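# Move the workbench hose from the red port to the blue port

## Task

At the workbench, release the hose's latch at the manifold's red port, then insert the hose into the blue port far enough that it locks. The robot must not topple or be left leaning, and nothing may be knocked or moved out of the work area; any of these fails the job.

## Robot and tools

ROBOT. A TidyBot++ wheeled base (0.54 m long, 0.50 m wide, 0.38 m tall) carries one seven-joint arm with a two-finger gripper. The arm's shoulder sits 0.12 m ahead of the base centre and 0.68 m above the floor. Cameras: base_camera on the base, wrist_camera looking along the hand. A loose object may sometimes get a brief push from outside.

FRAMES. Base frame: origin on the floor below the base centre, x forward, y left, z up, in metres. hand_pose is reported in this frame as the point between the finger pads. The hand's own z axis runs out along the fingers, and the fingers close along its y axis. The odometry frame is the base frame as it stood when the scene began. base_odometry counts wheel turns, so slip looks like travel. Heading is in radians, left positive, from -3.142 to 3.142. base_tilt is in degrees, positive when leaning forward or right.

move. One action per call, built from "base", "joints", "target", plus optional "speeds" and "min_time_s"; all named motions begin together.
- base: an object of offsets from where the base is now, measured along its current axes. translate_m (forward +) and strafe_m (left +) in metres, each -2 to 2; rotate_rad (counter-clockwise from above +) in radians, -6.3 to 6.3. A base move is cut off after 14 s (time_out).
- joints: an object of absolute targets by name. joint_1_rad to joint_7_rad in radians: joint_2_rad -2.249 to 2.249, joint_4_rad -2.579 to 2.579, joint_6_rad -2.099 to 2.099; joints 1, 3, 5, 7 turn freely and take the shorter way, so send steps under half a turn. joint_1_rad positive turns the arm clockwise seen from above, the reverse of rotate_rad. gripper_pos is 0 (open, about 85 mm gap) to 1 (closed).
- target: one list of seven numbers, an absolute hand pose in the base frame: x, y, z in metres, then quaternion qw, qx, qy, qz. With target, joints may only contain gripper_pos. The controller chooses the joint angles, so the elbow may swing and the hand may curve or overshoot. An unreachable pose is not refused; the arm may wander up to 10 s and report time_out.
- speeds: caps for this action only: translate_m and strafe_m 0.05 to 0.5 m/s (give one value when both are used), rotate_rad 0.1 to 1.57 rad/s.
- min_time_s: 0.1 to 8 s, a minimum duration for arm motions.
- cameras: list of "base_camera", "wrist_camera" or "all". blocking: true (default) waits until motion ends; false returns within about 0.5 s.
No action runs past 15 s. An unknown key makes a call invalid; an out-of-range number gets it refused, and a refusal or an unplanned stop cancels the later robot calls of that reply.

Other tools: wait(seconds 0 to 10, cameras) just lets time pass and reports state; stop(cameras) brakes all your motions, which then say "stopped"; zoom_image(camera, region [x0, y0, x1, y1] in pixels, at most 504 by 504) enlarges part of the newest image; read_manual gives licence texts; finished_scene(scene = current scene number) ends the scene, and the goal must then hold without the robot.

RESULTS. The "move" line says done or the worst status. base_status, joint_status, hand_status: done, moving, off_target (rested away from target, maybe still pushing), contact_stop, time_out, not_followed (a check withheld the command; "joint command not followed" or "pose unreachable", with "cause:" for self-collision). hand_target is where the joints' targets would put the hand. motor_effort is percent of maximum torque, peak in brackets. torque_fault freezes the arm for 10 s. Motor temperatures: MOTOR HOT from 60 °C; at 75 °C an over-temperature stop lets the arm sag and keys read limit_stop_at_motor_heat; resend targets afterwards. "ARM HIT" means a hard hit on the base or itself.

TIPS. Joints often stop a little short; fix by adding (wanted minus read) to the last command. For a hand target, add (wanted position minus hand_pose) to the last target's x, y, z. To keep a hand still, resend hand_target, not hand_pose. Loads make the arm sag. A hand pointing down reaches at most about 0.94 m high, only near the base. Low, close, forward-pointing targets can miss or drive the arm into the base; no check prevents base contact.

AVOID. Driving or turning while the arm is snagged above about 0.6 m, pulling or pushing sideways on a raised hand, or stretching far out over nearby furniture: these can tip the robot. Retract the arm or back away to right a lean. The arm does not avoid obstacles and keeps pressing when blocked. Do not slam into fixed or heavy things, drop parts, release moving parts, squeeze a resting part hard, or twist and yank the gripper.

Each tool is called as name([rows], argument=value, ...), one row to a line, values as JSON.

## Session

move(joints={"joint_6_rad": 0.3}, cameras=["all"])

Scene clock: 1.80 s.
Motor temperatures (°C): [38 40 35 40 44 45 51]
move: done
base_odometry: x=+0.000 y=+0.000 heading=+0.000
base_tilt: forward=-0.2 right=-0.1
base_status: not commanded
joint_positions: joint_1_rad=+0.019 joint_2_rad=-0.394 joint_3_rad=+3.107 joint_4_rad=-2.509 joint_5_rad=-0.023 joint_6_rad=+0.238 joint_7_rad=+1.599 gripper_pos=+0.000
joint_status: all done
motor_effort: joint_1_rad=+1(1) joint_2_rad=-5(6) joint_3_rad=+2(2) joint_4_rad=+18(18) joint_5_rad=-1(2) joint_6_rad=+9(10) joint_7_rad=+0(1)
hand_pose: x=+0.5227 y=+0.0067 z=+0.8136 quat_wxyz=(+0.006, +0.807, +0.010, +0.591) (m; base frame)
hand_target: x=+0.5277 y=+0.0066 z=+0.8314 quat_wxyz=(+0.006, +0.788, +0.010, +0.615) (m; base frame)
hand_status: not commanded
pictures: base_camera, wrist_camera
Images, in order (width x height): base_camera 644x364, wrist_camera 644x476.

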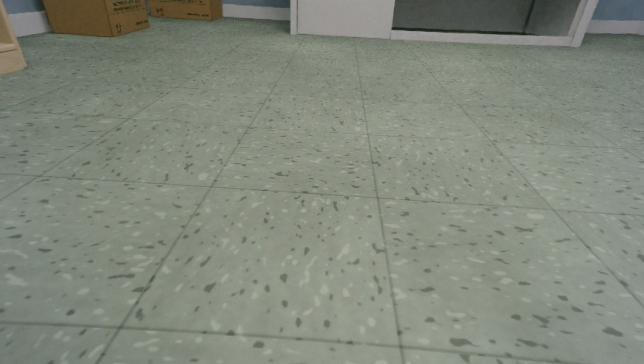

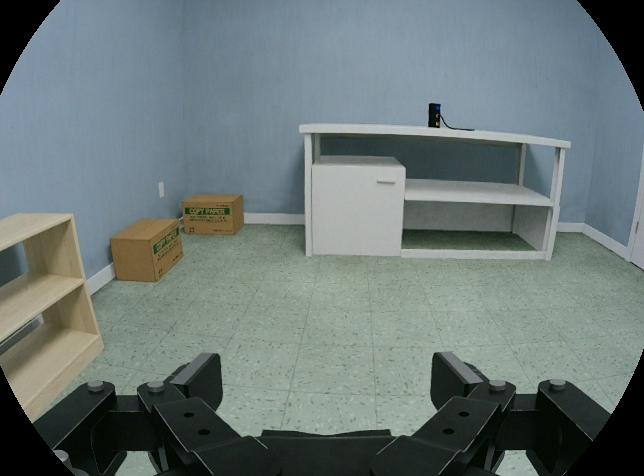

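zoom_image(camera="wrist_camera", region=[390, 80, 510, 160])

move(base={"translate_m": 1.5, "strafe_m": -0.7}, target=[0.5, 0, 1.1, 0, 0.82, 0, 0.57], cameras=["all"])

zoom_image(camera="wrist_camera", region=[230, 60, 430, 260])

Scaled by 4.200.

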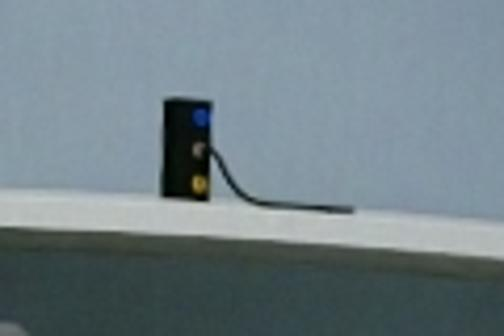

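Scene clock: 13.77 s.
move: done
base_odometry: x=+1.500 y=-0.700 heading=+0.000
base_tilt: forward=-0.2 right=-0.1
base_status: done
joint_positions: joint_1_rad=+0.012 joint_2_rad=-0.447 joint_3_rad=+3.136 joint_4_rad=-1.557 joint_5_rad=-0.023 joint_6_rad=-0.789 joint_7_rad=+1.599 gripper_pos=+0.000
joint_status: not commanded
motor_effort: joint_1_rad=+1(2) joint_2_rad=-4(8) joint_3_rad=+2(3) joint_4_rad=+18(21) joint_5_rad=-1(2) joint_6_rad=+9(10) joint_7_rad=+0(1)
hand_pose: x=+0.5135 y=+0.0046 z=+1.1004 quat_wxyz=(+0.000, +0.813, +0.008, +0.582) (m; base frame)
hand_target: x=+0.5000 y=+0.0000 z=+1.1000 quat_wxyz=(+0.000, +0.821, +0.000, +0.571) (m; base frame)
hand_status: done (0.014 m and 1.8 deg from the pose sent, 0.287 m and 3.2 deg at the start)
pictures: base_camera, wrist_camera
Images, in order (width x height): base_camera 644x364, wrist_camera 644x476.

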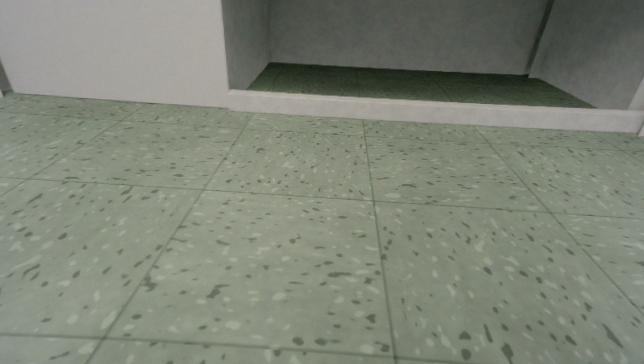

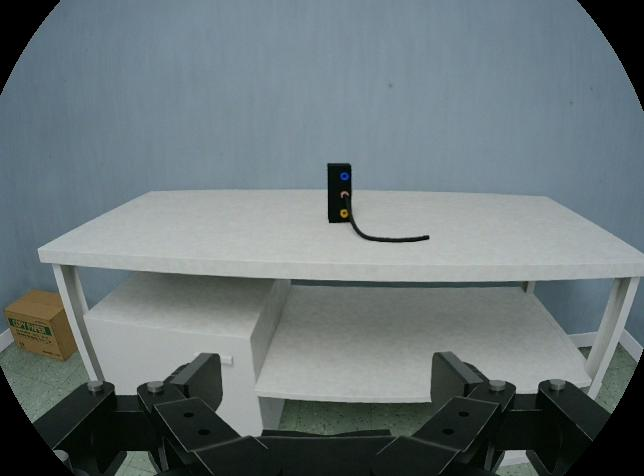

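Scaled by 2.520.

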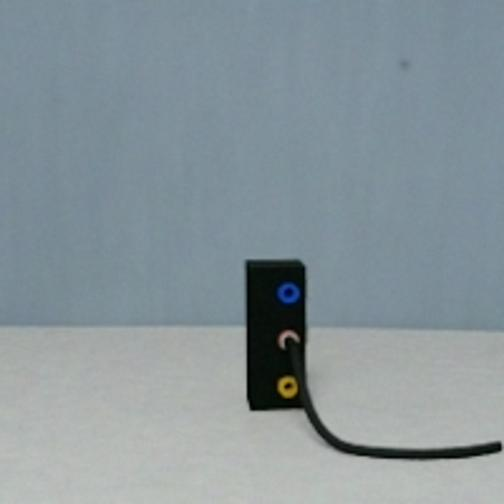

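move(base={"rotate_rad": -0.11})

move(base={"translate_m": 0.65, "strafe_m": -0.03}, target=[0.5, 0, 1.1, 0, 0.87, 0, 0.493], cameras=["all"])

zoom_image(camera="wrist_camera", region=[180, 80, 420, 320])

Scene clock: 27.50 s.
move: done
base_odometry: x=+1.500 y=-0.700 heading=-0.110
base_tilt: forward=-0.2 right=+0.0
base_status: done
joint_positions: joint_1_rad=+0.008 joint_2_rad=-0.447 joint_3_rad=+3.144 joint_4_rad=-1.557 joint_5_rad=-0.022 joint_6_rad=-0.789 joint_7_rad=+1.599 gripper_pos=+0.000
joint_status: not commanded
motor_effort: joint_1_rad=+1(2) joint_2_rad=-4(6) joint_3_rad=+2(3) joint_4_rad=+18(19) joint_5_rad=-1(2) joint_6_rad=+9(10) joint_7_rad=+0(1)
hand_pose: x=+0.5135 y=+0.0020 z=+1.1005 quat_wxyz=(+0.000, +0.813, +0.005, +0.582) (m; base frame)
hand_target: x=+0.5000 y=+0.0000 z=+1.1000 quat_wxyz=(+0.000, +0.821, +0.000, +0.571) (m; base frame)
hand_status: not commanded
pictures: none

Scene clock: 30.13 s.
move: done
base_odometry: x=+2.143 y=-0.801 heading=-0.111
base_tilt: forward=-0.1 right=+0.0
base_status: done
joint_positions: joint_1_rad=+0.008 joint_2_rad=-0.354 joint_3_rad=+3.144 joint_4_rad=-1.319 joint_5_rad=-0.022 joint_6_rad=-1.095 joint_7_rad=+1.599 gripper_pos=+0.000
joint_status: not commanded
motor_effort: joint_1_rad=+1(1) joint_2_rad=-6(9) joint_3_rad=+1(2) joint_4_rad=+17(19) joint_5_rad=-1(2) joint_6_rad=+8(10) joint_7_rad=+0(1)
hand_pose: x=+0.5065 y=+0.0034 z=+1.1093 quat_wxyz=(-0.002, +0.857, +0.008, +0.515) (m; base frame)
hand_target: x=+0.5000 y=+0.0000 z=+1.1000 quat_wxyz=(+0.000, +0.870, +0.000, +0.493) (m; base frame)
hand_status: done (0.012 m and 3.1 deg from the pose sent, 0.014 m and 12.1 deg at the start)
pictures: base_camera, wrist_camera
Images, in order (width x height): base_camera 644x364, wrist_camera 644x476.

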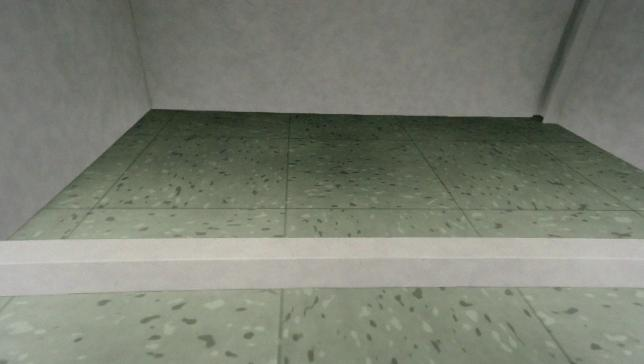

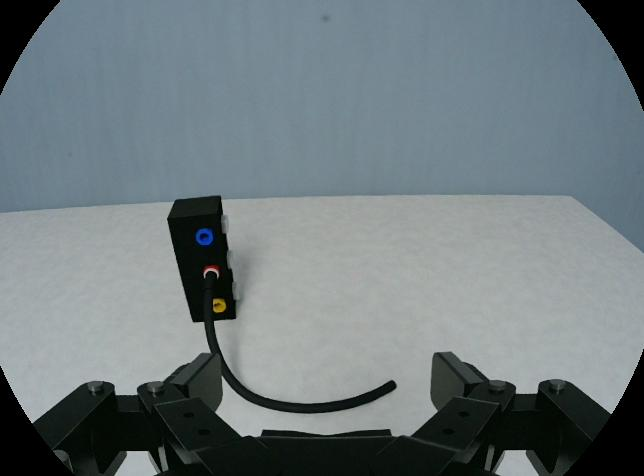

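Scaled by 2.100.

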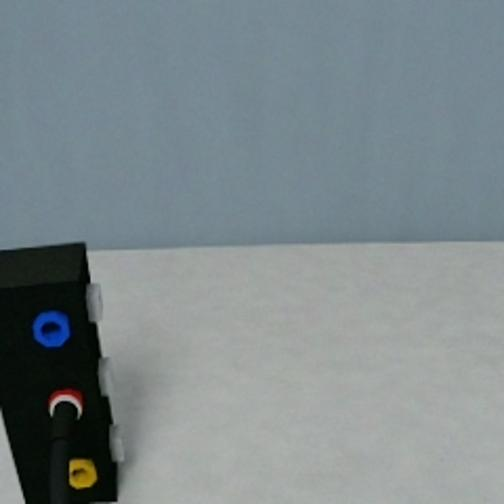

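move(base={"translate_m": 0.148, "strafe_m": -0.157}, joints={"gripper_pos": 1})

move(target=[0.6, -0.1, 1.05, -0.263, 0.728, 0.379, 0.506])

move(target=[0.69, 0.17, 0.985, -0.347, 0.65, 0.499, 0.452], cameras=["wrist_camera"])

Scene clock: 45.77 s.
move: done
base_odometry: x=+2.273 y=-0.974 heading=-0.110
base_tilt: forward=-0.2 right=-0.1
base_status: done
joint_positions: joint_1_rad=+0.007 joint_2_rad=-0.347 joint_3_rad=+3.148 joint_4_rad=-1.318 joint_5_rad=-0.022 joint_6_rad=-1.096 joint_7_rad=+1.599 gripper_pos=+0.999
joint_status: all done
motor_effort: joint_1_rad=+1(2) joint_2_rad=-6(9) joint_3_rad=+1(3) joint_4_rad=+17(18) joint_5_rad=+0(3) joint_6_rad=+8(10) joint_7_rad=+0(1)
hand_pose: x=+0.5093 y=+0.0015 z=+1.1066 quat_wxyz=(-0.001, +0.859, +0.007, +0.512) (m; base frame)
hand_target: x=+0.5000 y=+0.0000 z=+1.1000 quat_wxyz=(+0.000, +0.870, +0.000, +0.493) (m; base frame)
hand_status: not commanded
pictures: none

Scene clock: 48.77 s.
move: done
base_odometry: x=+2.273 y=-0.974 heading=-0.110
base_tilt: forward=-0.1 right=+0.0
base_status: not commanded
joint_positions: joint_1_rad=-1.814 joint_2_rad=-0.898 joint_3_rad=+4.136 joint_4_rad=-0.945 joint_5_rad=+0.283 joint_6_rad=-1.410 joint_7_rad=+2.198 gripper_pos=+0.999
joint_status: not commanded
motor_effort: joint_1_rad=+1(2) joint_2_rad=+23(25) joint_3_rad=-9(10) joint_4_rad=+8(18) joint_5_rad=-6(7) joint_6_rad=+7(10) joint_7_rad=+0(1)
hand_pose: x=+0.5950 y=-0.0754 z=+1.0798 quat_wxyz=(-0.268, +0.720, +0.369, +0.523) (m; base frame)
hand_target: x=+0.6000 y=-0.1000 z=+1.0500 quat_wxyz=(-0.263, +0.728, +0.379, +0.506) (m; base frame)
hand_status: done (0.039 m and 2.5 deg from the pose sent, 0.147 m and 54.8 deg at the start)
pictures: none

Scene clock: 50.57 s.
move: done
base_odometry: x=+2.273 y=-0.974 heading=-0.110
base_tilt: forward=-0.2 right=+0.0
base_status: not commanded
joint_positions: joint_1_rad=-2.399 joint_2_rad=-0.963 joint_3_rad=+4.287 joint_4_rad=-0.969 joint_5_rad=+0.390 joint_6_rad=-1.311 joint_7_rad=+2.228 gripper_pos=+0.999
joint_status: not commanded
motor_effort: joint_1_rad=+0(3) joint_2_rad=+23(28) joint_3_rad=-11(11) joint_4_rad=+8(9) joint_5_rad=-6(7) joint_6_rad=+7(9) joint_7_rad=+0(1)
hand_pose: x=+0.6583 y=+0.1743 z=+1.0065 quat_wxyz=(-0.356, +0.652, +0.509, +0.434) (m; base frame)
hand_target: x=+0.6900 y=+0.1700 z=+0.9850 quat_wxyz=(-0.348, +0.651, +0.500, +0.453) (m; base frame)
hand_status: done (0.039 m and 2.6 deg from the pose sent, 0.280 m and 20.8 deg at the start)
pictures: wrist_camera
Images, in order (width x height): wrist_camera 644x476.

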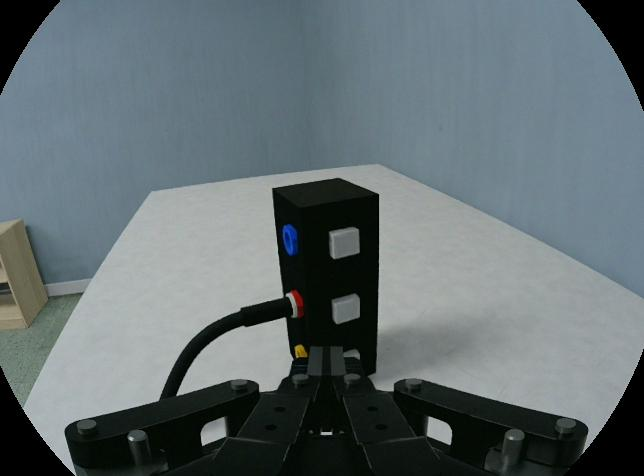

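move(target=[0.73, 0.255, 0.93, -0.347, 0.65, 0.499, 0.452], min_time_s=1.5, cameras=["wrist_camera"])

Scene clock: 59.40 s.
move: off_target
base_odometry: x=+2.273 y=-0.974 heading=-0.111
base_tilt: forward=-0.3 right=+0.0
base_status: not commanded
joint_positions: joint_1_rad=-2.415 joint_2_rad=-0.961 joint_3_rad=+4.374 joint_4_rad=-1.023 joint_5_rad=+0.502 joint_6_rad=-1.137 joint_7_rad=+2.228 gripper_pos=+0.999
joint_status: not commanded
motor_effort: joint_1_rad=-22(22) joint_2_rad=+4(23) joint_3_rad=-13(14) joint_4_rad=+8(9) joint_5_rad=-5(6) joint_6_rad=+7(8) joint_7_rad=+1(1)
hand_pose: x=+0.7204 y=+0.1784 z=+0.9780 quat_wxyz=(-0.287, +0.681, +0.482, +0.471) (m; base frame)
hand_target: x=+0.7300 y=+0.2550 z=+0.9300 quat_wxyz=(-0.348, +0.651, +0.500, +0.453) (m; base frame)
hand_status: off_target (0.091 m and 8.3 deg from the pose sent, 0.132 m and 2.6 deg at the start)
pictures: wrist_camera
Images, in order (width x height): wrist_camera 644x476.

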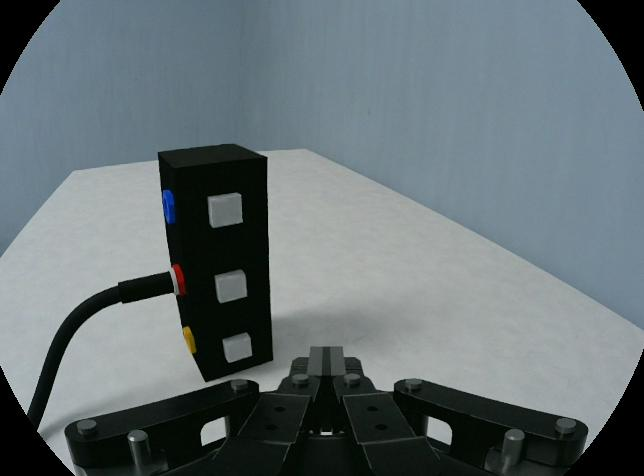

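move(base={"strafe_m": -0.15, "translate_m": -0.1})

move(target=[0.58, -0.1, 1.08, -0.263, 0.728, 0.379, 0.506])

move(joints={"joint_1_rad": 0.9, "joint_2_rad": -0.2, "joint_3_rad": 2.95, "joint_4_rad": -1.35, "joint_5_rad": -1.1, "joint_6_rad": -1.4, "joint_7_rad": 3.11}, min_time_s=2.5, cameras=["wrist_camera"])

Scene clock: 68.70 s.
move: done
base_odometry: x=+2.157 y=-1.112 heading=-0.111
base_tilt: forward=-0.1 right=+0.0
base_status: done
joint_positions: joint_1_rad=-2.569 joint_2_rad=-1.065 joint_3_rad=+4.376 joint_4_rad=-1.039 joint_5_rad=+0.514 joint_6_rad=-1.131 joint_7_rad=+2.228 gripper_pos=+0.999
joint_status: not commanded
motor_effort: joint_1_rad=+1(21) joint_2_rad=+29(33) joint_3_rad=-13(14) joint_4_rad=+7(11) joint_5_rad=-6(8) joint_6_rad=+7(9) joint_7_rad=+0(1)
hand_pose: x=+0.7083 y=+0.2558 z=+0.9365 quat_wxyz=(-0.357, +0.651, +0.511, +0.433) (m; base frame)
hand_target: x=+0.7300 y=+0.2550 z=+0.9300 quat_wxyz=(-0.348, +0.651, +0.500, +0.453) (m; base frame)
hand_status: not commanded
pictures: none

Scene clock: 70.73 s.
move: done
base_odometry: x=+2.157 y=-1.112 heading=-0.111
base_tilt: forward=-0.1 right=-0.1
base_status: not commanded
joint_positions: joint_1_rad=-1.839 joint_2_rad=-0.916 joint_3_rad=+4.140 joint_4_rad=-0.856 joint_5_rad=+0.357 joint_6_rad=-1.483 joint_7_rad=+2.228 gripper_pos=+0.999
joint_status: not commanded
motor_effort: joint_1_rad=+1(4) joint_2_rad=+26(32) joint_3_rad=-9(14) joint_4_rad=+6(8) joint_5_rad=-5(7) joint_6_rad=+7(8) joint_7_rad=+0(1)
hand_pose: x=+0.6069 y=-0.1127 z=+1.0701 quat_wxyz=(-0.247, +0.732, +0.363, +0.521) (m; base frame)
hand_target: x=+0.5800 y=-0.1000 z=+1.0800 quat_wxyz=(-0.263, +0.728, +0.379, +0.506) (m; base frame)
hand_status: done (0.031 m and 3.1 deg from the pose sent, 0.405 m and 22.3 deg at the start)
pictures: none

Scene clock: 74.40 s.
move: done
base_odometry: x=+2.157 y=-1.112 heading=-0.111
base_tilt: forward=+0.0 right=-0.1
base_status: not commanded
joint_positions: joint_1_rad=+0.883 joint_2_rad=-0.221 joint_3_rad=+2.965 joint_4_rad=-1.322 joint_5_rad=-1.047 joint_6_rad=-1.458 joint_7_rad=+3.067 gripper_pos=+0.999
joint_status: all done
motor_effort: joint_1_rad=+1(3) joint_2_rad=-7(27) joint_3_rad=+3(11) joint_4_rad=+15(16) joint_5_rad=-8(9) joint_6_rad=+5(10) joint_7_rad=+0(1)
hand_pose: x=+0.5239 y=+0.0281 z=+1.1007 quat_wxyz=(+0.005, +0.740, +0.407, +0.536) (m; base frame)
hand_target: x=+0.5421 y=+0.0192 z=+1.1052 quat_wxyz=(+0.005, +0.728, +0.395, +0.560) (m; base frame)
hand_status: not commanded
pictures: wrist_camera
Images, in order (width x height): wrist_camera 644x476.

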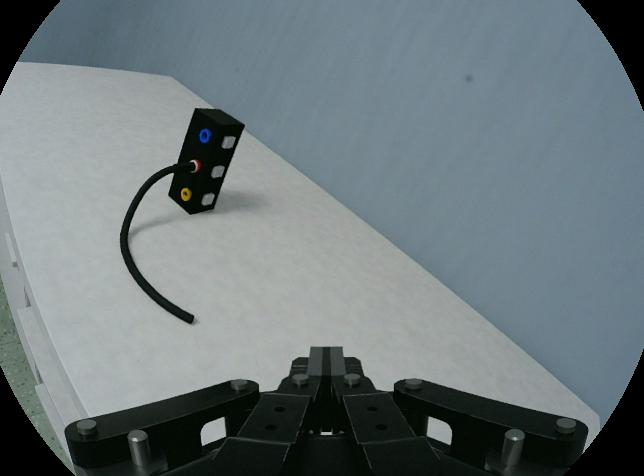

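move(target=[0.6, -0.02, 1.03, -0.263, 0.728, 0.379, 0.506])

move(target=[0.69, 0.17, 0.98, -0.347, 0.65, 0.499, 0.452])

move(base={"translate_m": 0.1, "strafe_m": 0.13}, speeds={"translate_m": 0.2}, cameras=["wrist_camera"])

Scene clock: 81.27 s.
move: done
base_odometry: x=+2.157 y=-1.112 heading=-0.111
base_tilt: forward=-0.2 right=-0.2
base_status: not commanded
joint_positions: joint_1_rad=+0.726 joint_2_rad=+0.205 joint_3_rad=+3.106 joint_4_rad=-1.215 joint_5_rad=-1.169 joint_6_rad=-1.637 joint_7_rad=+3.066 gripper_pos=+0.999
joint_status: not commanded
motor_effort: joint_1_rad=+1(2) joint_2_rad=-21(24) joint_3_rad=+0(4) joint_4_rad=+15(16) joint_5_rad=-9(10) joint_6_rad=+1(6) joint_7_rad=+0(1)
hand_pose: x=+0.6038 y=-0.0320 z=+1.0203 quat_wxyz=(-0.222, +0.742, +0.380, +0.506) (m; base frame)
hand_target: x=+0.6000 y=-0.0200 z=+1.0300 quat_wxyz=(-0.263, +0.728, +0.379, +0.506) (m; base frame)
hand_status: done (0.016 m and 5.0 deg from the pose sent, 0.115 m and 31.2 deg at the start)
pictures: none

Scene clock: 83.10 s.
move: done
base_odometry: x=+2.157 y=-1.112 heading=-0.111
base_tilt: forward=-0.2 right=-0.1
base_status: not commanded
joint_positions: joint_1_rad=+0.530 joint_2_rad=+0.502 joint_3_rad=+2.546 joint_4_rad=-0.988 joint_5_rad=-0.915 joint_6_rad=-1.453 joint_7_rad=+2.967 gripper_pos=+0.999
joint_status: not commanded
motor_effort: joint_1_rad=+1(2) joint_2_rad=-28(28) joint_3_rad=-5(5) joint_4_rad=+16(16) joint_5_rad=-9(10) joint_6_rad=+2(3) joint_7_rad=+0(1)
hand_pose: x=+0.6620 y=+0.1736 z=+0.9936 quat_wxyz=(-0.351, +0.632, +0.523, +0.452) (m; base frame)
hand_target: x=+0.6900 y=+0.1700 z=+0.9800 quat_wxyz=(-0.348, +0.651, +0.500, +0.453) (m; base frame)
hand_status: done (0.031 m and 3.4 deg from the pose sent, 0.223 m and 23.3 deg at the start)
pictures: none

Scene clock: 84.60 s.
move: done
base_odometry: x=+2.271 y=-0.994 heading=-0.111
base_tilt: forward=-0.1 right=-0.1
base_status: done
joint_positions: joint_1_rad=+0.518 joint_2_rad=+0.507 joint_3_rad=+2.541 joint_4_rad=-0.985 joint_5_rad=-0.910 joint_6_rad=-1.447 joint_7_rad=+2.966 gripper_pos=+0.999
joint_status: not commanded
motor_effort: joint_1_rad=+1(4) joint_2_rad=-26(29) joint_3_rad=-5(6) joint_4_rad=+16(17) joint_5_rad=-9(10) joint_6_rad=+2(4) joint_7_rad=+0(1)
hand_pose: x=+0.6624 y=+0.1800 z=+0.9929 quat_wxyz=(-0.353, +0.629, +0.526, +0.451) (m; base frame)
hand_target: x=+0.6900 y=+0.1700 z=+0.9800 quat_wxyz=(-0.348, +0.651, +0.500, +0.453) (m; base frame)
hand_status: not commanded
pictures: wrist_camera
Images, in order (width x height): wrist_camera 644x476.

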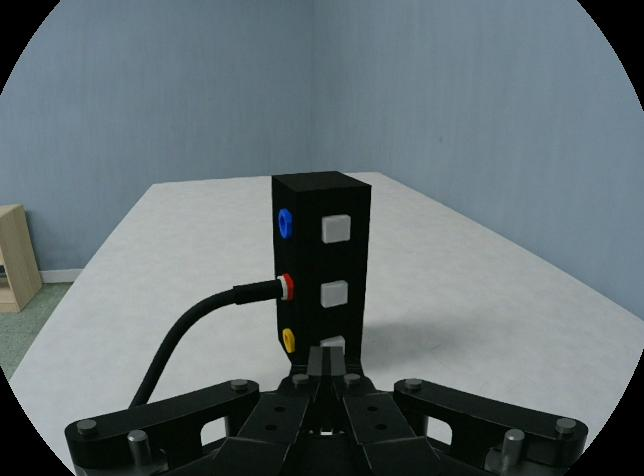

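move(target=[0.722, 0.255, 0.942, -0.347, 0.65, 0.499, 0.452], min_time_s=1.5, cameras=["wrist_camera"])

Scene clock: 91.50 s.
move: done
base_odometry: x=+2.271 y=-0.994 heading=-0.111
base_tilt: forward=-0.1 right=-0.1
base_status: not commanded
joint_positions: joint_1_rad=+0.385 joint_2_rad=+0.571 joint_3_rad=+2.467 joint_4_rad=-0.985 joint_5_rad=-0.814 joint_6_rad=-1.228 joint_7_rad=+2.948 gripper_pos=+0.999
joint_status: not commanded
motor_effort: joint_1_rad=+1(2) joint_2_rad=-29(30) joint_3_rad=-5(6) joint_4_rad=+16(17) joint_5_rad=-9(10) joint_6_rad=+3(3) joint_7_rad=+0(1)
hand_pose: x=+0.7019 y=+0.2521 z=+0.9719 quat_wxyz=(-0.340, +0.627, +0.523, +0.466) (m; base frame)
hand_target: x=+0.7220 y=+0.2550 z=+0.9420 quat_wxyz=(-0.348, +0.651, +0.500, +0.453) (m; base frame)
hand_status: done (0.036 m and 4.2 deg from the pose sent, 0.108 m and 3.9 deg at the start)
pictures: wrist_camera
Images, in order (width x height): wrist_camera 644x476.

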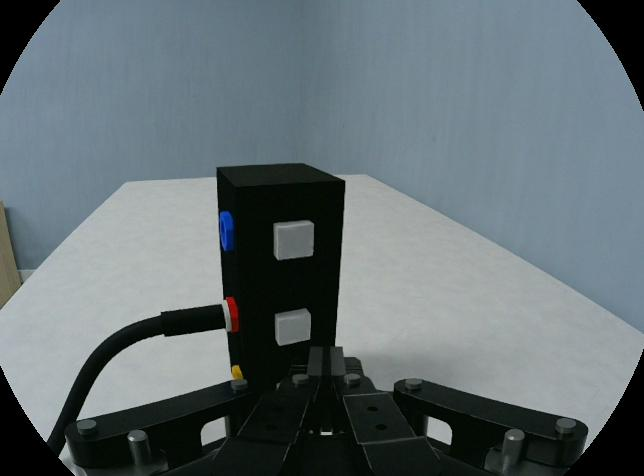

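move(target=[0.712, 0.265, 0.918, -0.347, 0.65, 0.499, 0.452], min_time_s=1.2, cameras=["wrist_camera"])

Scene clock: 106.63 s.
move: done
base_odometry: x=+2.271 y=-0.994 heading=-0.111
base_tilt: forward=-0.1 right=-0.1
base_status: not commanded
joint_positions: joint_1_rad=+0.385 joint_2_rad=+0.571 joint_3_rad=+2.449 joint_4_rad=-1.094 joint_5_rad=-0.814 joint_6_rad=-1.155 joint_7_rad=+2.950 gripper_pos=+0.999
joint_status: not commanded
motor_effort: joint_1_rad=+1(2) joint_2_rad=-29(30) joint_3_rad=-6(6) joint_4_rad=+17(17) joint_5_rad=-8(9) joint_6_rad=+2(3) joint_7_rad=+0(1)
hand_pose: x=+0.6972 y=+0.2672 z=+0.9361 quat_wxyz=(-0.353, +0.647, +0.508, +0.446) (m; base frame)
hand_target: x=+0.7120 y=+0.2650 z=+0.9180 quat_wxyz=(-0.348, +0.651, +0.500, +0.453) (m; base frame)
hand_status: done (0.024 m and 1.5 deg from the pose sent, 0.056 m and 4.2 deg at the start)
pictures: wrist_camera
Images, in order (width x height): wrist_camera 644x476.

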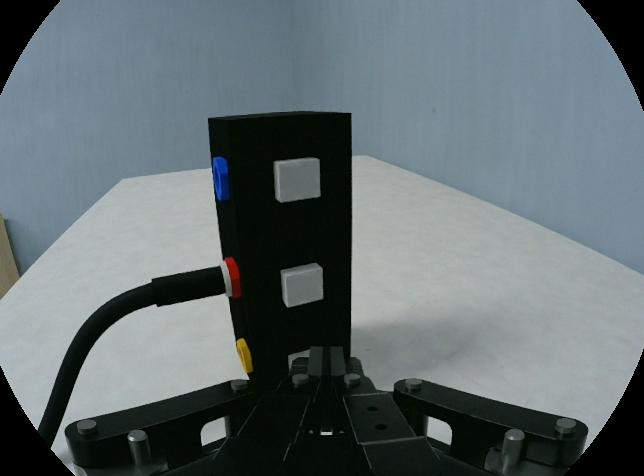

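move(target=[0.712, 0.268, 0.934, -0.347, 0.65, 0.499, 0.452], min_time_s=1.0)

move(base={"strafe_m": 0.04}, speeds={"strafe_m": 0.1}, cameras=["wrist_camera"])

Scene clock: 114.33 s.
move: done
base_odometry: x=+2.271 y=-0.994 heading=-0.111
base_tilt: forward=-0.1 right=-0.2
base_status: not commanded
joint_positions: joint_1_rad=+0.384 joint_2_rad=+0.571 joint_3_rad=+2.449 joint_4_rad=-1.093 joint_5_rad=-0.814 joint_6_rad=-1.155 joint_7_rad=+2.949 gripper_pos=+0.999
joint_status: not commanded
motor_effort: joint_1_rad=+1(1) joint_2_rad=-28(30) joint_3_rad=-6(7) joint_4_rad=+17(17) joint_5_rad=-8(9) joint_6_rad=+2(3) joint_7_rad=+0(1)
hand_pose: x=+0.6974 y=+0.2671 z=+0.9365 quat_wxyz=(-0.353, +0.647, +0.508, +0.446) (m; base frame)
hand_target: x=+0.7120 y=+0.2680 z=+0.9340 quat_wxyz=(-0.348, +0.651, +0.500, +0.453) (m; base frame)
hand_status: done (0.015 m and 1.4 deg from the pose sent, 0.015 m and 1.5 deg at the start)
pictures: none

Scene clock: 115.47 s.
move: done
base_odometry: x=+2.276 y=-0.954 heading=-0.111
base_tilt: forward=-0.1 right=-0.2
base_status: done
joint_positions: joint_1_rad=+0.380 joint_2_rad=+0.571 joint_3_rad=+2.449 joint_4_rad=-1.092 joint_5_rad=-0.813 joint_6_rad=-1.155 joint_7_rad=+2.949 gripper_pos=+0.999
joint_status: not commanded
motor_effort: joint_1_rad=+1(6) joint_2_rad=-29(31) joint_3_rad=-7(10) joint_4_rad=+16(17) joint_5_rad=-10(11) joint_6_rad=+1(2) joint_7_rad=+0(1)
hand_pose: x=+0.6966 y=+0.2693 z=+0.9364 quat_wxyz=(-0.353, +0.646, +0.509, +0.446) (m; base frame)
hand_target: x=+0.7120 y=+0.2680 z=+0.9340 quat_wxyz=(-0.348, +0.651, +0.500, +0.453) (m; base frame)
hand_status: not commanded
pictures: wrist_camera
Images, in order (width x height): wrist_camera 644x476.

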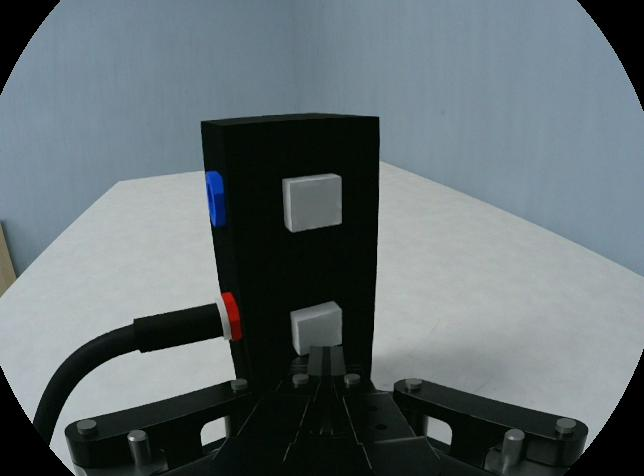

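move(target=[0.708, 0.268, 0.958, -0.347, 0.65, 0.499, 0.452], min_time_s=1.0, cameras=["wrist_camera"])

Scene clock: 119.20 s.
move: done
base_odometry: x=+2.276 y=-0.954 heading=-0.111
base_tilt: forward=-0.2 right=-0.1
base_status: not commanded
joint_positions: joint_1_rad=+0.372 joint_2_rad=+0.571 joint_3_rad=+2.449 joint_4_rad=-1.037 joint_5_rad=-0.813 joint_6_rad=-1.155 joint_7_rad=+2.923 gripper_pos=+0.999
joint_status: not commanded
motor_effort: joint_1_rad=+1(1) joint_2_rad=-29(30) joint_3_rad=-6(7) joint_4_rad=+17(17) joint_5_rad=-9(9) joint_6_rad=+3(4) joint_7_rad=+0(1)
hand_pose: x=+0.7058 y=+0.2678 z=+0.9595 quat_wxyz=(-0.348, +0.642, +0.503, +0.462) (m; base frame)
hand_target: x=+0.7080 y=+0.2680 z=+0.9580 quat_wxyz=(-0.348, +0.651, +0.500, +0.453) (m; base frame)
hand_status: done (0.003 m and 1.5 deg from the pose sent, 0.024 m and 1.6 deg at the start)
pictures: wrist_camera
Images, in order (width x height): wrist_camera 644x476.

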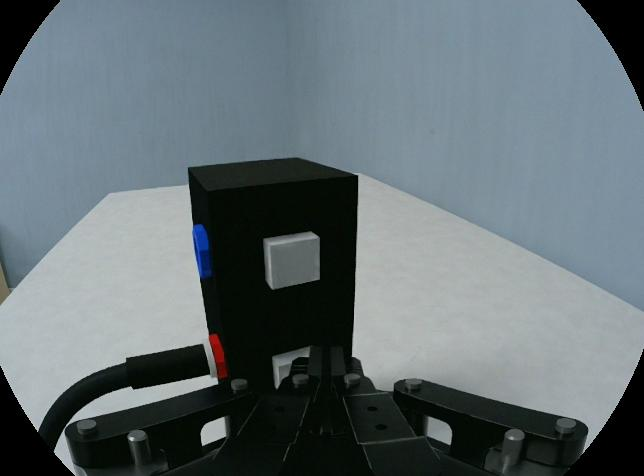

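move(base={"translate_m": -0.01}, speeds={"translate_m": 0.1}, target=[0.708, 0.268, 0.942, -0.347, 0.65, 0.499, 0.452], min_time_s=1.0, cameras=["wrist_camera"])

Scene clock: 125.43 s.
move: done
base_odometry: x=+2.266 y=-0.953 heading=-0.111
base_tilt: forward=-0.1 right=+0.0
base_status: done
joint_positions: joint_1_rad=+0.371 joint_2_rad=+0.570 joint_3_rad=+2.450 joint_4_rad=-1.041 joint_5_rad=-0.813 joint_6_rad=-1.155 joint_7_rad=+2.923 gripper_pos=+0.999
joint_status: not commanded
motor_effort: joint_1_rad=+1(2) joint_2_rad=-29(32) joint_3_rad=-6(7) joint_4_rad=+16(17) joint_5_rad=-9(9) joint_6_rad=+3(3) joint_7_rad=+0(1)
hand_pose: x=+0.7049 y=+0.2686 z=+0.9581 quat_wxyz=(-0.349, +0.642, +0.504, +0.460) (m; base frame)
hand_target: x=+0.7080 y=+0.2680 z=+0.9420 quat_wxyz=(-0.348, +0.651, +0.500, +0.453) (m; base frame)
hand_status: done (0.016 m and 1.4 deg from the pose sent, 0.018 m and 1.5 deg at the start)
pictures: wrist_camera
Images, in order (width x height): wrist_camera 644x476.

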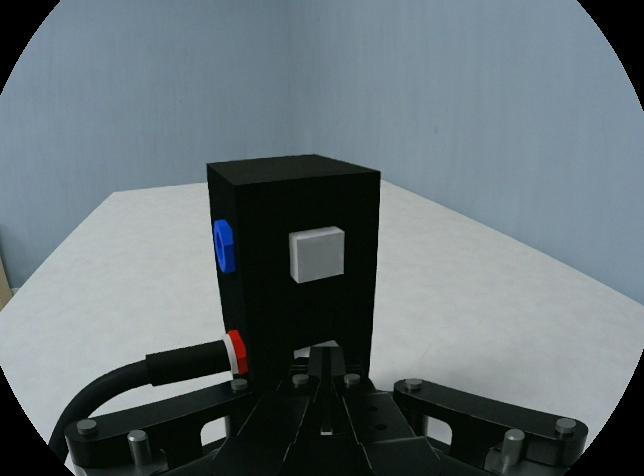

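move(target=[0.708, 0.268, 0.936, -0.347, 0.65, 0.499, 0.452], min_time_s=1.0)

move(base={"strafe_m": 0.025}, speeds={"strafe_m": 0.1}, cameras=["wrist_camera"])

Scene clock: 131.57 s.
move: done
base_odometry: x=+2.266 y=-0.953 heading=-0.111
base_tilt: forward=-0.2 right=-0.2
base_status: not commanded
joint_positions: joint_1_rad=+0.372 joint_2_rad=+0.570 joint_3_rad=+2.450 joint_4_rad=-1.053 joint_5_rad=-0.813 joint_6_rad=-1.155 joint_7_rad=+2.923 gripper_pos=+0.999
joint_status: not commanded
motor_effort: joint_1_rad=+0(1) joint_2_rad=-29(30) joint_3_rad=-6(7) joint_4_rad=+16(17) joint_5_rad=-8(9) joint_6_rad=+2(3) joint_7_rad=+0(1)
hand_pose: x=+0.7025 y=+0.2697 z=+0.9528 quat_wxyz=(-0.352, +0.644, +0.504, +0.455) (m; base frame)
hand_target: x=+0.7080 y=+0.2680 z=+0.9360 quat_wxyz=(-0.348, +0.651, +0.500, +0.453) (m; base frame)
hand_status: done (0.018 m and 1.0 deg from the pose sent, 0.022 m and 1.4 deg at the start)
pictures: none

Scene clock: 132.33 s.
move: done
base_odometry: x=+2.269 y=-0.928 heading=-0.111
base_tilt: forward=-0.1 right=-0.1
base_status: done
joint_positions: joint_1_rad=+0.402 joint_2_rad=+0.570 joint_3_rad=+2.458 joint_4_rad=-1.054 joint_5_rad=-0.813 joint_6_rad=-1.155 joint_7_rad=+2.923 gripper_pos=+0.999
joint_status: not commanded
motor_effort: joint_1_rad=-4(6) joint_2_rad=-29(31) joint_3_rad=-9(10) joint_4_rad=+15(16) joint_5_rad=-10(11) joint_6_rad=+1(2) joint_7_rad=+0(1)
hand_pose: x=+0.7128 y=+0.2487 z=+0.9505 quat_wxyz=(-0.342, +0.655, +0.492, +0.460) (m; base frame)
hand_target: x=+0.7080 y=+0.2680 z=+0.9360 quat_wxyz=(-0.348, +0.651, +0.500, +0.453) (m; base frame)
hand_status: not commanded
pictures: wrist_camera
Images, in order (width x height): wrist_camera 644x476.

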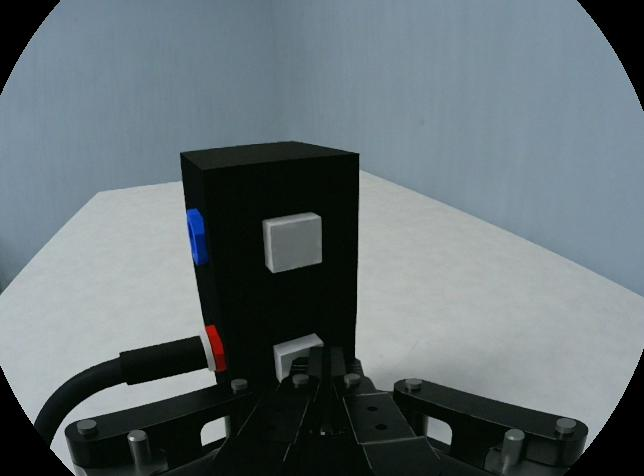

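move(base={"strafe_m": -0.02, "translate_m": -0.02}, speeds={"strafe_m": 0.1})

move(base={"strafe_m": 0.03}, speeds={"strafe_m": 0.1}, cameras=["wrist_camera"])

move(base={"strafe_m": 0.025, "translate_m": -0.008}, speeds={"strafe_m": 0.1}, cameras=["wrist_camera"])

Scene clock: 139.07 s.
move: done
base_odometry: x=+2.246 y=-0.946 heading=-0.111
base_tilt: forward=-0.1 right=-0.1
base_status: done
joint_positions: joint_1_rad=+0.383 joint_2_rad=+0.570 joint_3_rad=+2.455 joint_4_rad=-1.059 joint_5_rad=-0.813 joint_6_rad=-1.154 joint_7_rad=+2.923 gripper_pos=+0.999
joint_status: not commanded
motor_effort: joint_1_rad=+1(4) joint_2_rad=-29(33) joint_3_rad=-6(9) joint_4_rad=+16(18) joint_5_rad=-8(10) joint_6_rad=+2(3) joint_7_rad=+0(1)
hand_pose: x=+0.7062 y=+0.2615 z=+0.9488 quat_wxyz=(-0.349, +0.650, +0.499, +0.455) (m; base frame)
hand_target: x=+0.7080 y=+0.2680 z=+0.9360 quat_wxyz=(-0.348, +0.651, +0.500, +0.453) (m; base frame)
hand_status: not commanded
pictures: none

Scene clock: 139.90 s.
move: done
base_odometry: x=+2.249 y=-0.916 heading=-0.111
base_tilt: forward=-0.2 right=-0.1
base_status: done
joint_positions: joint_1_rad=+0.412 joint_2_rad=+0.566 joint_3_rad=+2.456 joint_4_rad=-1.061 joint_5_rad=-0.812 joint_6_rad=-1.174 joint_7_rad=+2.923 gripper_pos=+0.999
joint_status: not commanded
motor_effort: joint_1_rad=-7(9) joint_2_rad=-24(32) joint_3_rad=-7(8) joint_4_rad=+17(18) joint_5_rad=-9(12) joint_6_rad=+13(15) joint_7_rad=+0(1)
hand_pose: x=+0.7061 y=+0.2463 z=+0.9485 quat_wxyz=(-0.345, +0.655, +0.496, +0.454) (m; base frame)
hand_target: x=+0.7080 y=+0.2680 z=+0.9360 quat_wxyz=(-0.348, +0.651, +0.500, +0.453) (m; base frame)
hand_status: not commanded
pictures: wrist_camera
Images, in order (width x height): wrist_camera 644x476.

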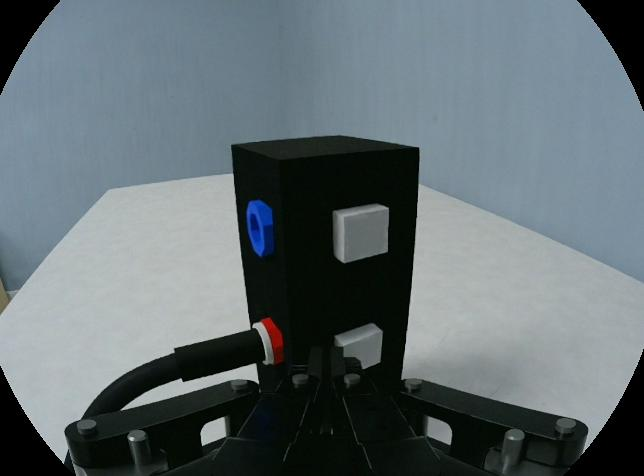

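Scene clock: 140.67 s.
move: done
base_odometry: x=+2.244 y=-0.890 heading=-0.111
base_tilt: forward=-0.2 right=-0.1
base_status: done
joint_positions: joint_1_rad=+0.452 joint_2_rad=+0.560 joint_3_rad=+2.459 joint_4_rad=-1.062 joint_5_rad=-0.808 joint_6_rad=-1.179 joint_7_rad=+2.923 gripper_pos=+0.999
joint_status: not commanded
motor_effort: joint_1_rad=-14(16) joint_2_rad=-23(26) joint_3_rad=-9(11) joint_4_rad=+16(17) joint_5_rad=-11(13) joint_6_rad=+17(20) joint_7_rad=+0(0)
hand_pose: x=+0.7135 y=+0.2222 z=+0.9484 quat_wxyz=(-0.333, +0.665, +0.486, +0.459) (m; base frame)
hand_target: x=+0.7080 y=+0.2680 z=+0.9360 quat_wxyz=(-0.348, +0.651, +0.500, +0.453) (m; base frame)
hand_status: not commanded
pictures: wrist_camera
Images, in order (width x height): wrist_camera 644x476.

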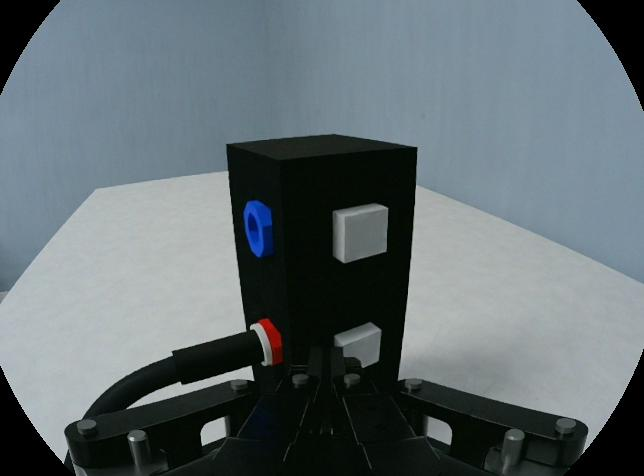

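move(base={"strafe_m": -0.05, "translate_m": 0.016}, speeds={"strafe_m": 0.1})

move(base={"strafe_m": 0.035}, speeds={"strafe_m": 0.1}, cameras=["wrist_camera"])

move(base={"strafe_m": 0.02, "translate_m": -0.004}, speeds={"strafe_m": 0.1}, cameras=["wrist_camera"])

Scene clock: 150.93 s.
move: done
base_odometry: x=+2.255 y=-0.942 heading=-0.111
base_tilt: forward=-0.1 right=-0.1
base_status: done
joint_positions: joint_1_rad=+0.381 joint_2_rad=+0.560 joint_3_rad=+2.456 joint_4_rad=-1.063 joint_5_rad=-0.808 joint_6_rad=-1.161 joint_7_rad=+2.923 gripper_pos=+0.999
joint_status: not commanded
motor_effort: joint_1_rad=+1(14) joint_2_rad=-29(31) joint_3_rad=-6(9) joint_4_rad=+16(18) joint_5_rad=-9(11) joint_6_rad=+2(18) joint_7_rad=+0(1)
hand_pose: x=+0.7007 y=+0.2638 z=+0.9500 quat_wxyz=(-0.346, +0.649, +0.505, +0.452) (m; base frame)
hand_target: x=+0.7080 y=+0.2680 z=+0.9360 quat_wxyz=(-0.348, +0.651, +0.500, +0.453) (m; base frame)
hand_status: not commanded
pictures: none

Scene clock: 151.80 s.
move: done
base_odometry: x=+2.258 y=-0.908 heading=-0.112
base_tilt: forward=-0.1 right=-0.1
base_status: done
joint_positions: joint_1_rad=+0.430 joint_2_rad=+0.557 joint_3_rad=+2.457 joint_4_rad=-1.063 joint_5_rad=-0.807 joint_6_rad=-1.185 joint_7_rad=+2.923 gripper_pos=+0.999
joint_status: not commanded
motor_effort: joint_1_rad=-10(11) joint_2_rad=-22(31) joint_3_rad=-7(10) joint_4_rad=+17(18) joint_5_rad=-10(12) joint_6_rad=+17(17) joint_7_rad=+0(1)
hand_pose: x=+0.7049 y=+0.2367 z=+0.9492 quat_wxyz=(-0.340, +0.658, +0.496, +0.453) (m; base frame)
hand_target: x=+0.7080 y=+0.2680 z=+0.9360 quat_wxyz=(-0.348, +0.651, +0.500, +0.453) (m; base frame)
hand_status: not commanded
pictures: wrist_camera
Images, in order (width x height): wrist_camera 644x476.

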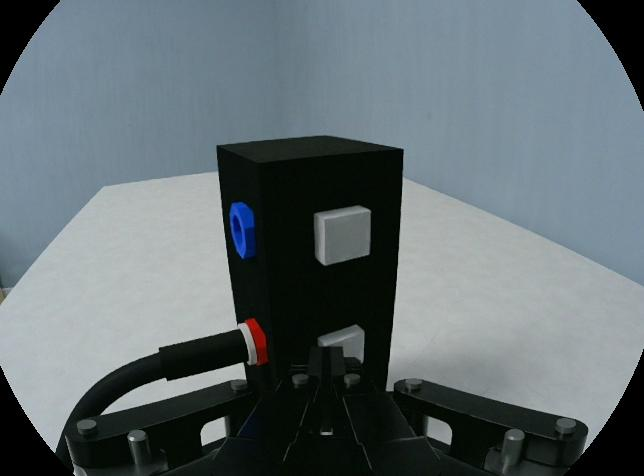

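Scene clock: 152.53 s.
move: done
base_odometry: x=+2.257 y=-0.888 heading=-0.112
base_tilt: forward=-0.1 right=-0.1
base_status: done
joint_positions: joint_1_rad=+0.456 joint_2_rad=+0.551 joint_3_rad=+2.459 joint_4_rad=-1.064 joint_5_rad=-0.803 joint_6_rad=-1.194 joint_7_rad=+2.923 gripper_pos=+0.999
joint_status: not commanded
motor_effort: joint_1_rad=-15(18) joint_2_rad=-20(24) joint_3_rad=-9(10) joint_4_rad=+17(18) joint_5_rad=-12(14) joint_6_rad=+21(23) joint_7_rad=+0(0)
hand_pose: x=+0.7075 y=+0.2211 z=+0.9492 quat_wxyz=(-0.332, +0.664, +0.492, +0.455) (m; base frame)
hand_target: x=+0.7080 y=+0.2680 z=+0.9360 quat_wxyz=(-0.348, +0.651, +0.500, +0.453) (m; base frame)
hand_status: not commanded
pictures: wrist_camera
Images, in order (width x height): wrist_camera 644x476.

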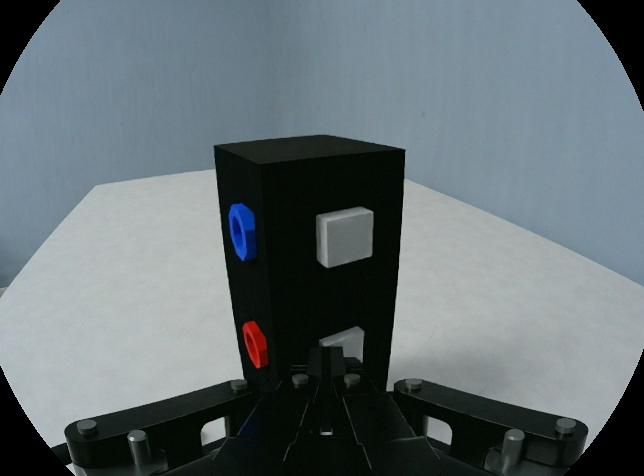

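move(base={"strafe_m": -0.12})

move(target=[0.45, 0.0, 1.1, 0, 0.924, 0, 0.383], joints={"gripper_pos": 0})

move(base={"strafe_m": 0.3, "translate_m": -0.05}, cameras=["wrist_camera"])

zoom_image(camera="wrist_camera", region=[220, 120, 520, 420])

Scene clock: 160.03 s.
move: done
base_odometry: x=+2.243 y=-1.007 heading=-0.112
base_tilt: forward=-0.2 right=-0.1
base_status: done
joint_positions: joint_1_rad=+0.382 joint_2_rad=+0.555 joint_3_rad=+2.450 joint_4_rad=-1.066 joint_5_rad=-0.803 joint_6_rad=-1.140 joint_7_rad=+2.923 gripper_pos=+0.999
joint_status: not commanded
motor_effort: joint_1_rad=+1(15) joint_2_rad=-28(31) joint_3_rad=-6(9) joint_4_rad=+17(19) joint_5_rad=-8(13) joint_6_rad=+3(22) joint_7_rad=+0(1)
hand_pose: x=+0.7033 y=+0.2648 z=+0.9525 quat_wxyz=(-0.339, +0.650, +0.503, +0.458) (m; base frame)
hand_target: x=+0.7080 y=+0.2680 z=+0.9360 quat_wxyz=(-0.348, +0.651, +0.500, +0.453) (m; base frame)
hand_status: not commanded
pictures: none

Scene clock: 162.57 s.
move: done
base_odometry: x=+2.243 y=-1.007 heading=-0.112
base_tilt: forward=-0.1 right=-0.1
base_status: not commanded
joint_positions: joint_1_rad=+0.005 joint_2_rad=-0.242 joint_3_rad=+3.137 joint_4_rad=-1.015 joint_5_rad=-0.038 joint_6_rad=-1.545 joint_7_rad=+1.614 gripper_pos=+0.000
joint_status: all done
motor_effort: joint_1_rad=+1(2) joint_2_rad=-7(32) joint_3_rad=+2(6) joint_4_rad=+15(18) joint_5_rad=+0(9) joint_6_rad=+8(8) joint_7_rad=+1(1)
hand_pose: x=+0.4660 y=+0.0131 z=+1.1038 quat_wxyz=(-0.008, +0.916, +0.027, +0.400) (m; base frame)
hand_target: x=+0.4500 y=+0.0000 z=+1.1000 quat_wxyz=(+0.000, +0.924, +0.000, +0.383) (m; base frame)
hand_status: done (0.021 m and 3.9 deg from the pose sent, 0.395 m and 78.3 deg at the start)
pictures: none

Scene clock: 164.47 s.
move: done
base_odometry: x=+2.227 y=-0.703 heading=-0.112
base_tilt: forward=-0.1 right=-0.1
base_status: done
joint_positions: joint_1_rad=+0.001 joint_2_rad=-0.242 joint_3_rad=+3.145 joint_4_rad=-1.015 joint_5_rad=-0.029 joint_6_rad=-1.546 joint_7_rad=+1.612 gripper_pos=+0.000
joint_status: not commanded
motor_effort: joint_1_rad=+1(2) joint_2_rad=-6(9) joint_3_rad=+1(3) joint_4_rad=+15(15) joint_5_rad=-2(3) joint_6_rad=+7(8) joint_7_rad=+0(1)
hand_pose: x=+0.4657 y=+0.0084 z=+1.1038 quat_wxyz=(-0.005, +0.916, +0.022, +0.400) (m; base frame)
hand_target: x=+0.4500 y=+0.0000 z=+1.1000 quat_wxyz=(+0.000, +0.924, +0.000, +0.383) (m; base frame)
hand_status: not commanded
pictures: wrist_camera
Images, in order (width x height): wrist_camera 644x476.

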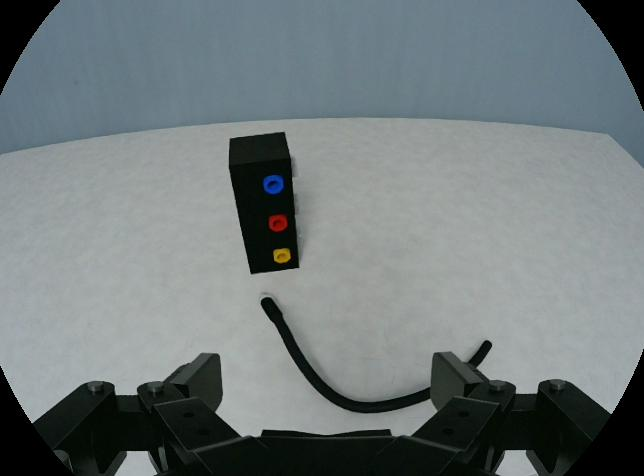

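Scaled by 1.680.

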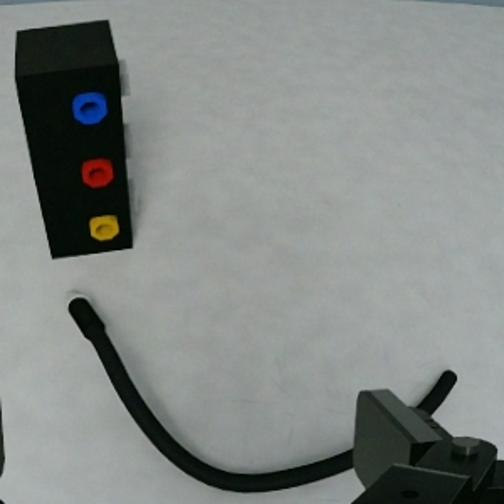

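zoom_image(camera="wrist_camera", region=[220, 250, 330, 350])

Scaled by 4.582.

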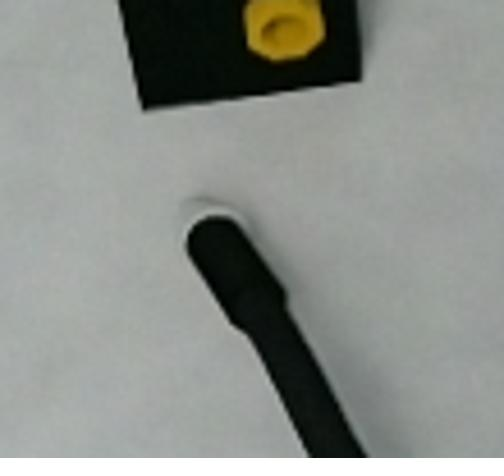

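move(target=[0.645, 0.06, 0.98, -0.0487, 0.951, 0.2196, 0.2107], cameras=["wrist_camera"])

zoom_image(camera="wrist_camera", region=[222, 180, 422, 380])

Scene clock: 188.07 s.
move: done
base_odometry: x=+2.227 y=-0.703 heading=-0.112
base_tilt: forward=-0.1 right=-0.1
base_status: not commanded
joint_positions: joint_1_rad=+0.013 joint_2_rad=+0.356 joint_3_rad=+3.076 joint_4_rad=-0.559 joint_5_rad=-0.102 joint_6_rad=-1.756 joint_7_rad=+1.878 gripper_pos=+0.000
joint_status: not commanded
motor_effort: joint_1_rad=+1(1) joint_2_rad=-24(28) joint_3_rad=+1(2) joint_4_rad=+14(16) joint_5_rad=-2(3) joint_6_rad=+5(8) joint_7_rad=+0(1)
hand_pose: x=+0.6521 y=+0.0516 z=+0.9933 quat_wxyz=(-0.027, +0.952, +0.190, +0.239) (m; base frame)
hand_target: x=+0.6450 y=+0.0600 z=+0.9800 quat_wxyz=(-0.049, +0.951, +0.220, +0.211) (m; base frame)
hand_status: done (0.017 m and 5.3 deg from the pose sent, 0.224 m and 32.1 deg at the start)
pictures: wrist_camera
Images, in order (width x height): wrist_camera 644x476.

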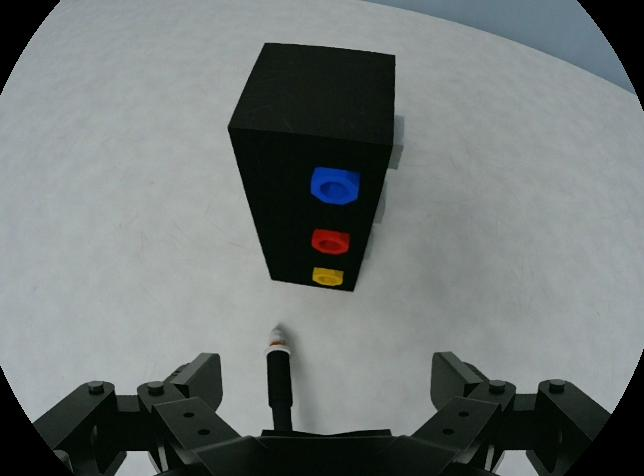

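Scaled by 2.520.

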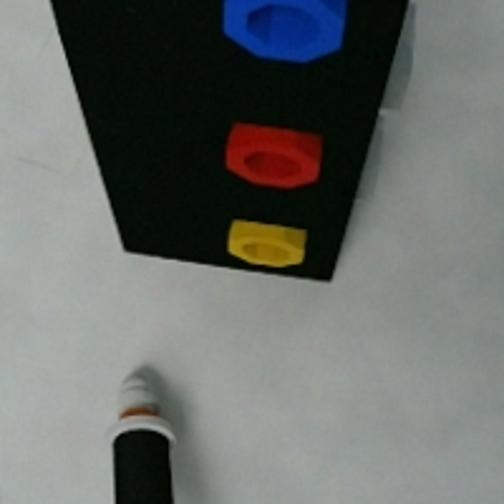

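move(target=[0.654, 0.087, 0.915, -0.0631, 0.933, 0.285, 0.2065], min_time_s=1.5, cameras=["wrist_camera"])

Scene clock: 197.43 s.
move: done
base_odometry: x=+2.227 y=-0.703 heading=-0.112
base_tilt: forward=-0.2 right=-0.2
base_status: not commanded
joint_positions: joint_1_rad=+0.023 joint_2_rad=+0.355 joint_3_rad=+3.035 joint_4_rad=-0.837 joint_5_rad=-0.130 joint_6_rad=-1.629 joint_7_rad=+2.019 gripper_pos=+0.000
joint_status: not commanded
motor_effort: joint_1_rad=+1(2) joint_2_rad=-26(28) joint_3_rad=+0(1) joint_4_rad=+16(17) joint_5_rad=-4(4) joint_6_rad=+3(5) joint_7_rad=+0(1)
hand_pose: x=+0.6487 y=+0.0750 z=+0.9025 quat_wxyz=(-0.051, +0.947, +0.267, +0.173) (m; base frame)
hand_target: x=+0.6540 y=+0.0870 z=+0.9150 quat_wxyz=(-0.063, +0.934, +0.285, +0.207) (m; base frame)
hand_status: done (0.018 m and 4.9 deg from the pose sent, 0.086 m and 12.5 deg at the start)
pictures: wrist_camera
Images, in order (width x height): wrist_camera 644x476.

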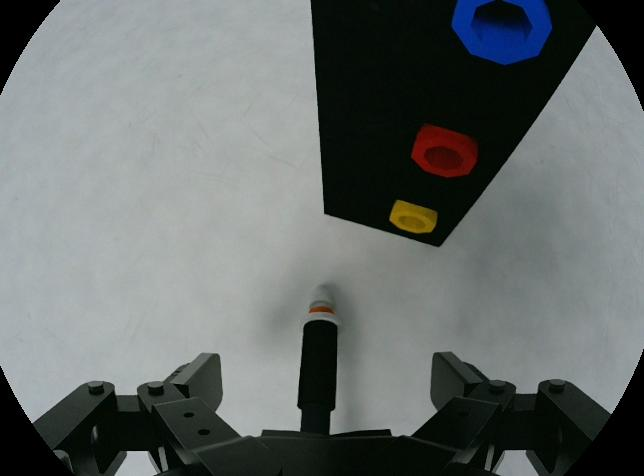

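move(target=[0.663, 0.094, 0.904, -0.0631, 0.933, 0.285, 0.2065], min_time_s=1.0, cameras=["wrist_camera"])

Scene clock: 206.20 s.
move: done
base_odometry: x=+2.227 y=-0.703 heading=-0.112
base_tilt: forward=-0.2 right=+0.0
base_status: not commanded
joint_positions: joint_1_rad=+0.023 joint_2_rad=+0.355 joint_3_rad=+3.031 joint_4_rad=-0.849 joint_5_rad=-0.131 joint_6_rad=-1.595 joint_7_rad=+2.020 gripper_pos=+0.000
joint_status: not commanded
motor_effort: joint_1_rad=+1(1) joint_2_rad=-27(27) joint_3_rad=+0(1) joint_4_rad=+16(16) joint_5_rad=-2(3) joint_6_rad=+3(4) joint_7_rad=+0(1)
hand_pose: x=+0.6561 y=+0.0773 z=+0.9014 quat_wxyz=(-0.050, +0.945, +0.266, +0.184) (m; base frame)
hand_target: x=+0.6630 y=+0.0940 z=+0.9040 quat_wxyz=(-0.063, +0.934, +0.285, +0.207) (m; base frame)
hand_status: done (0.018 m and 3.9 deg from the pose sent, 0.024 m and 4.9 deg at the start)
pictures: wrist_camera
Images, in order (width x height): wrist_camera 644x476.

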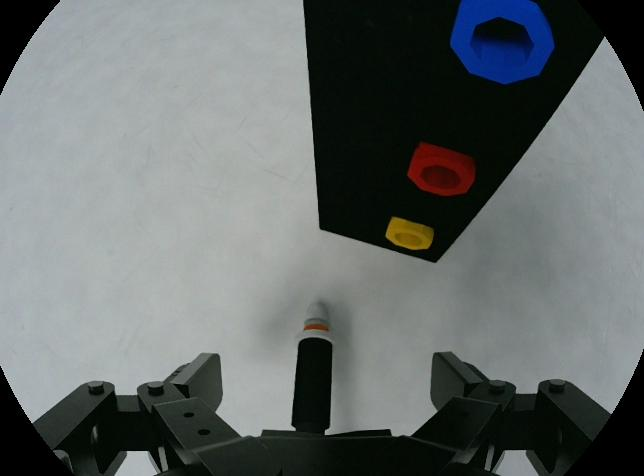

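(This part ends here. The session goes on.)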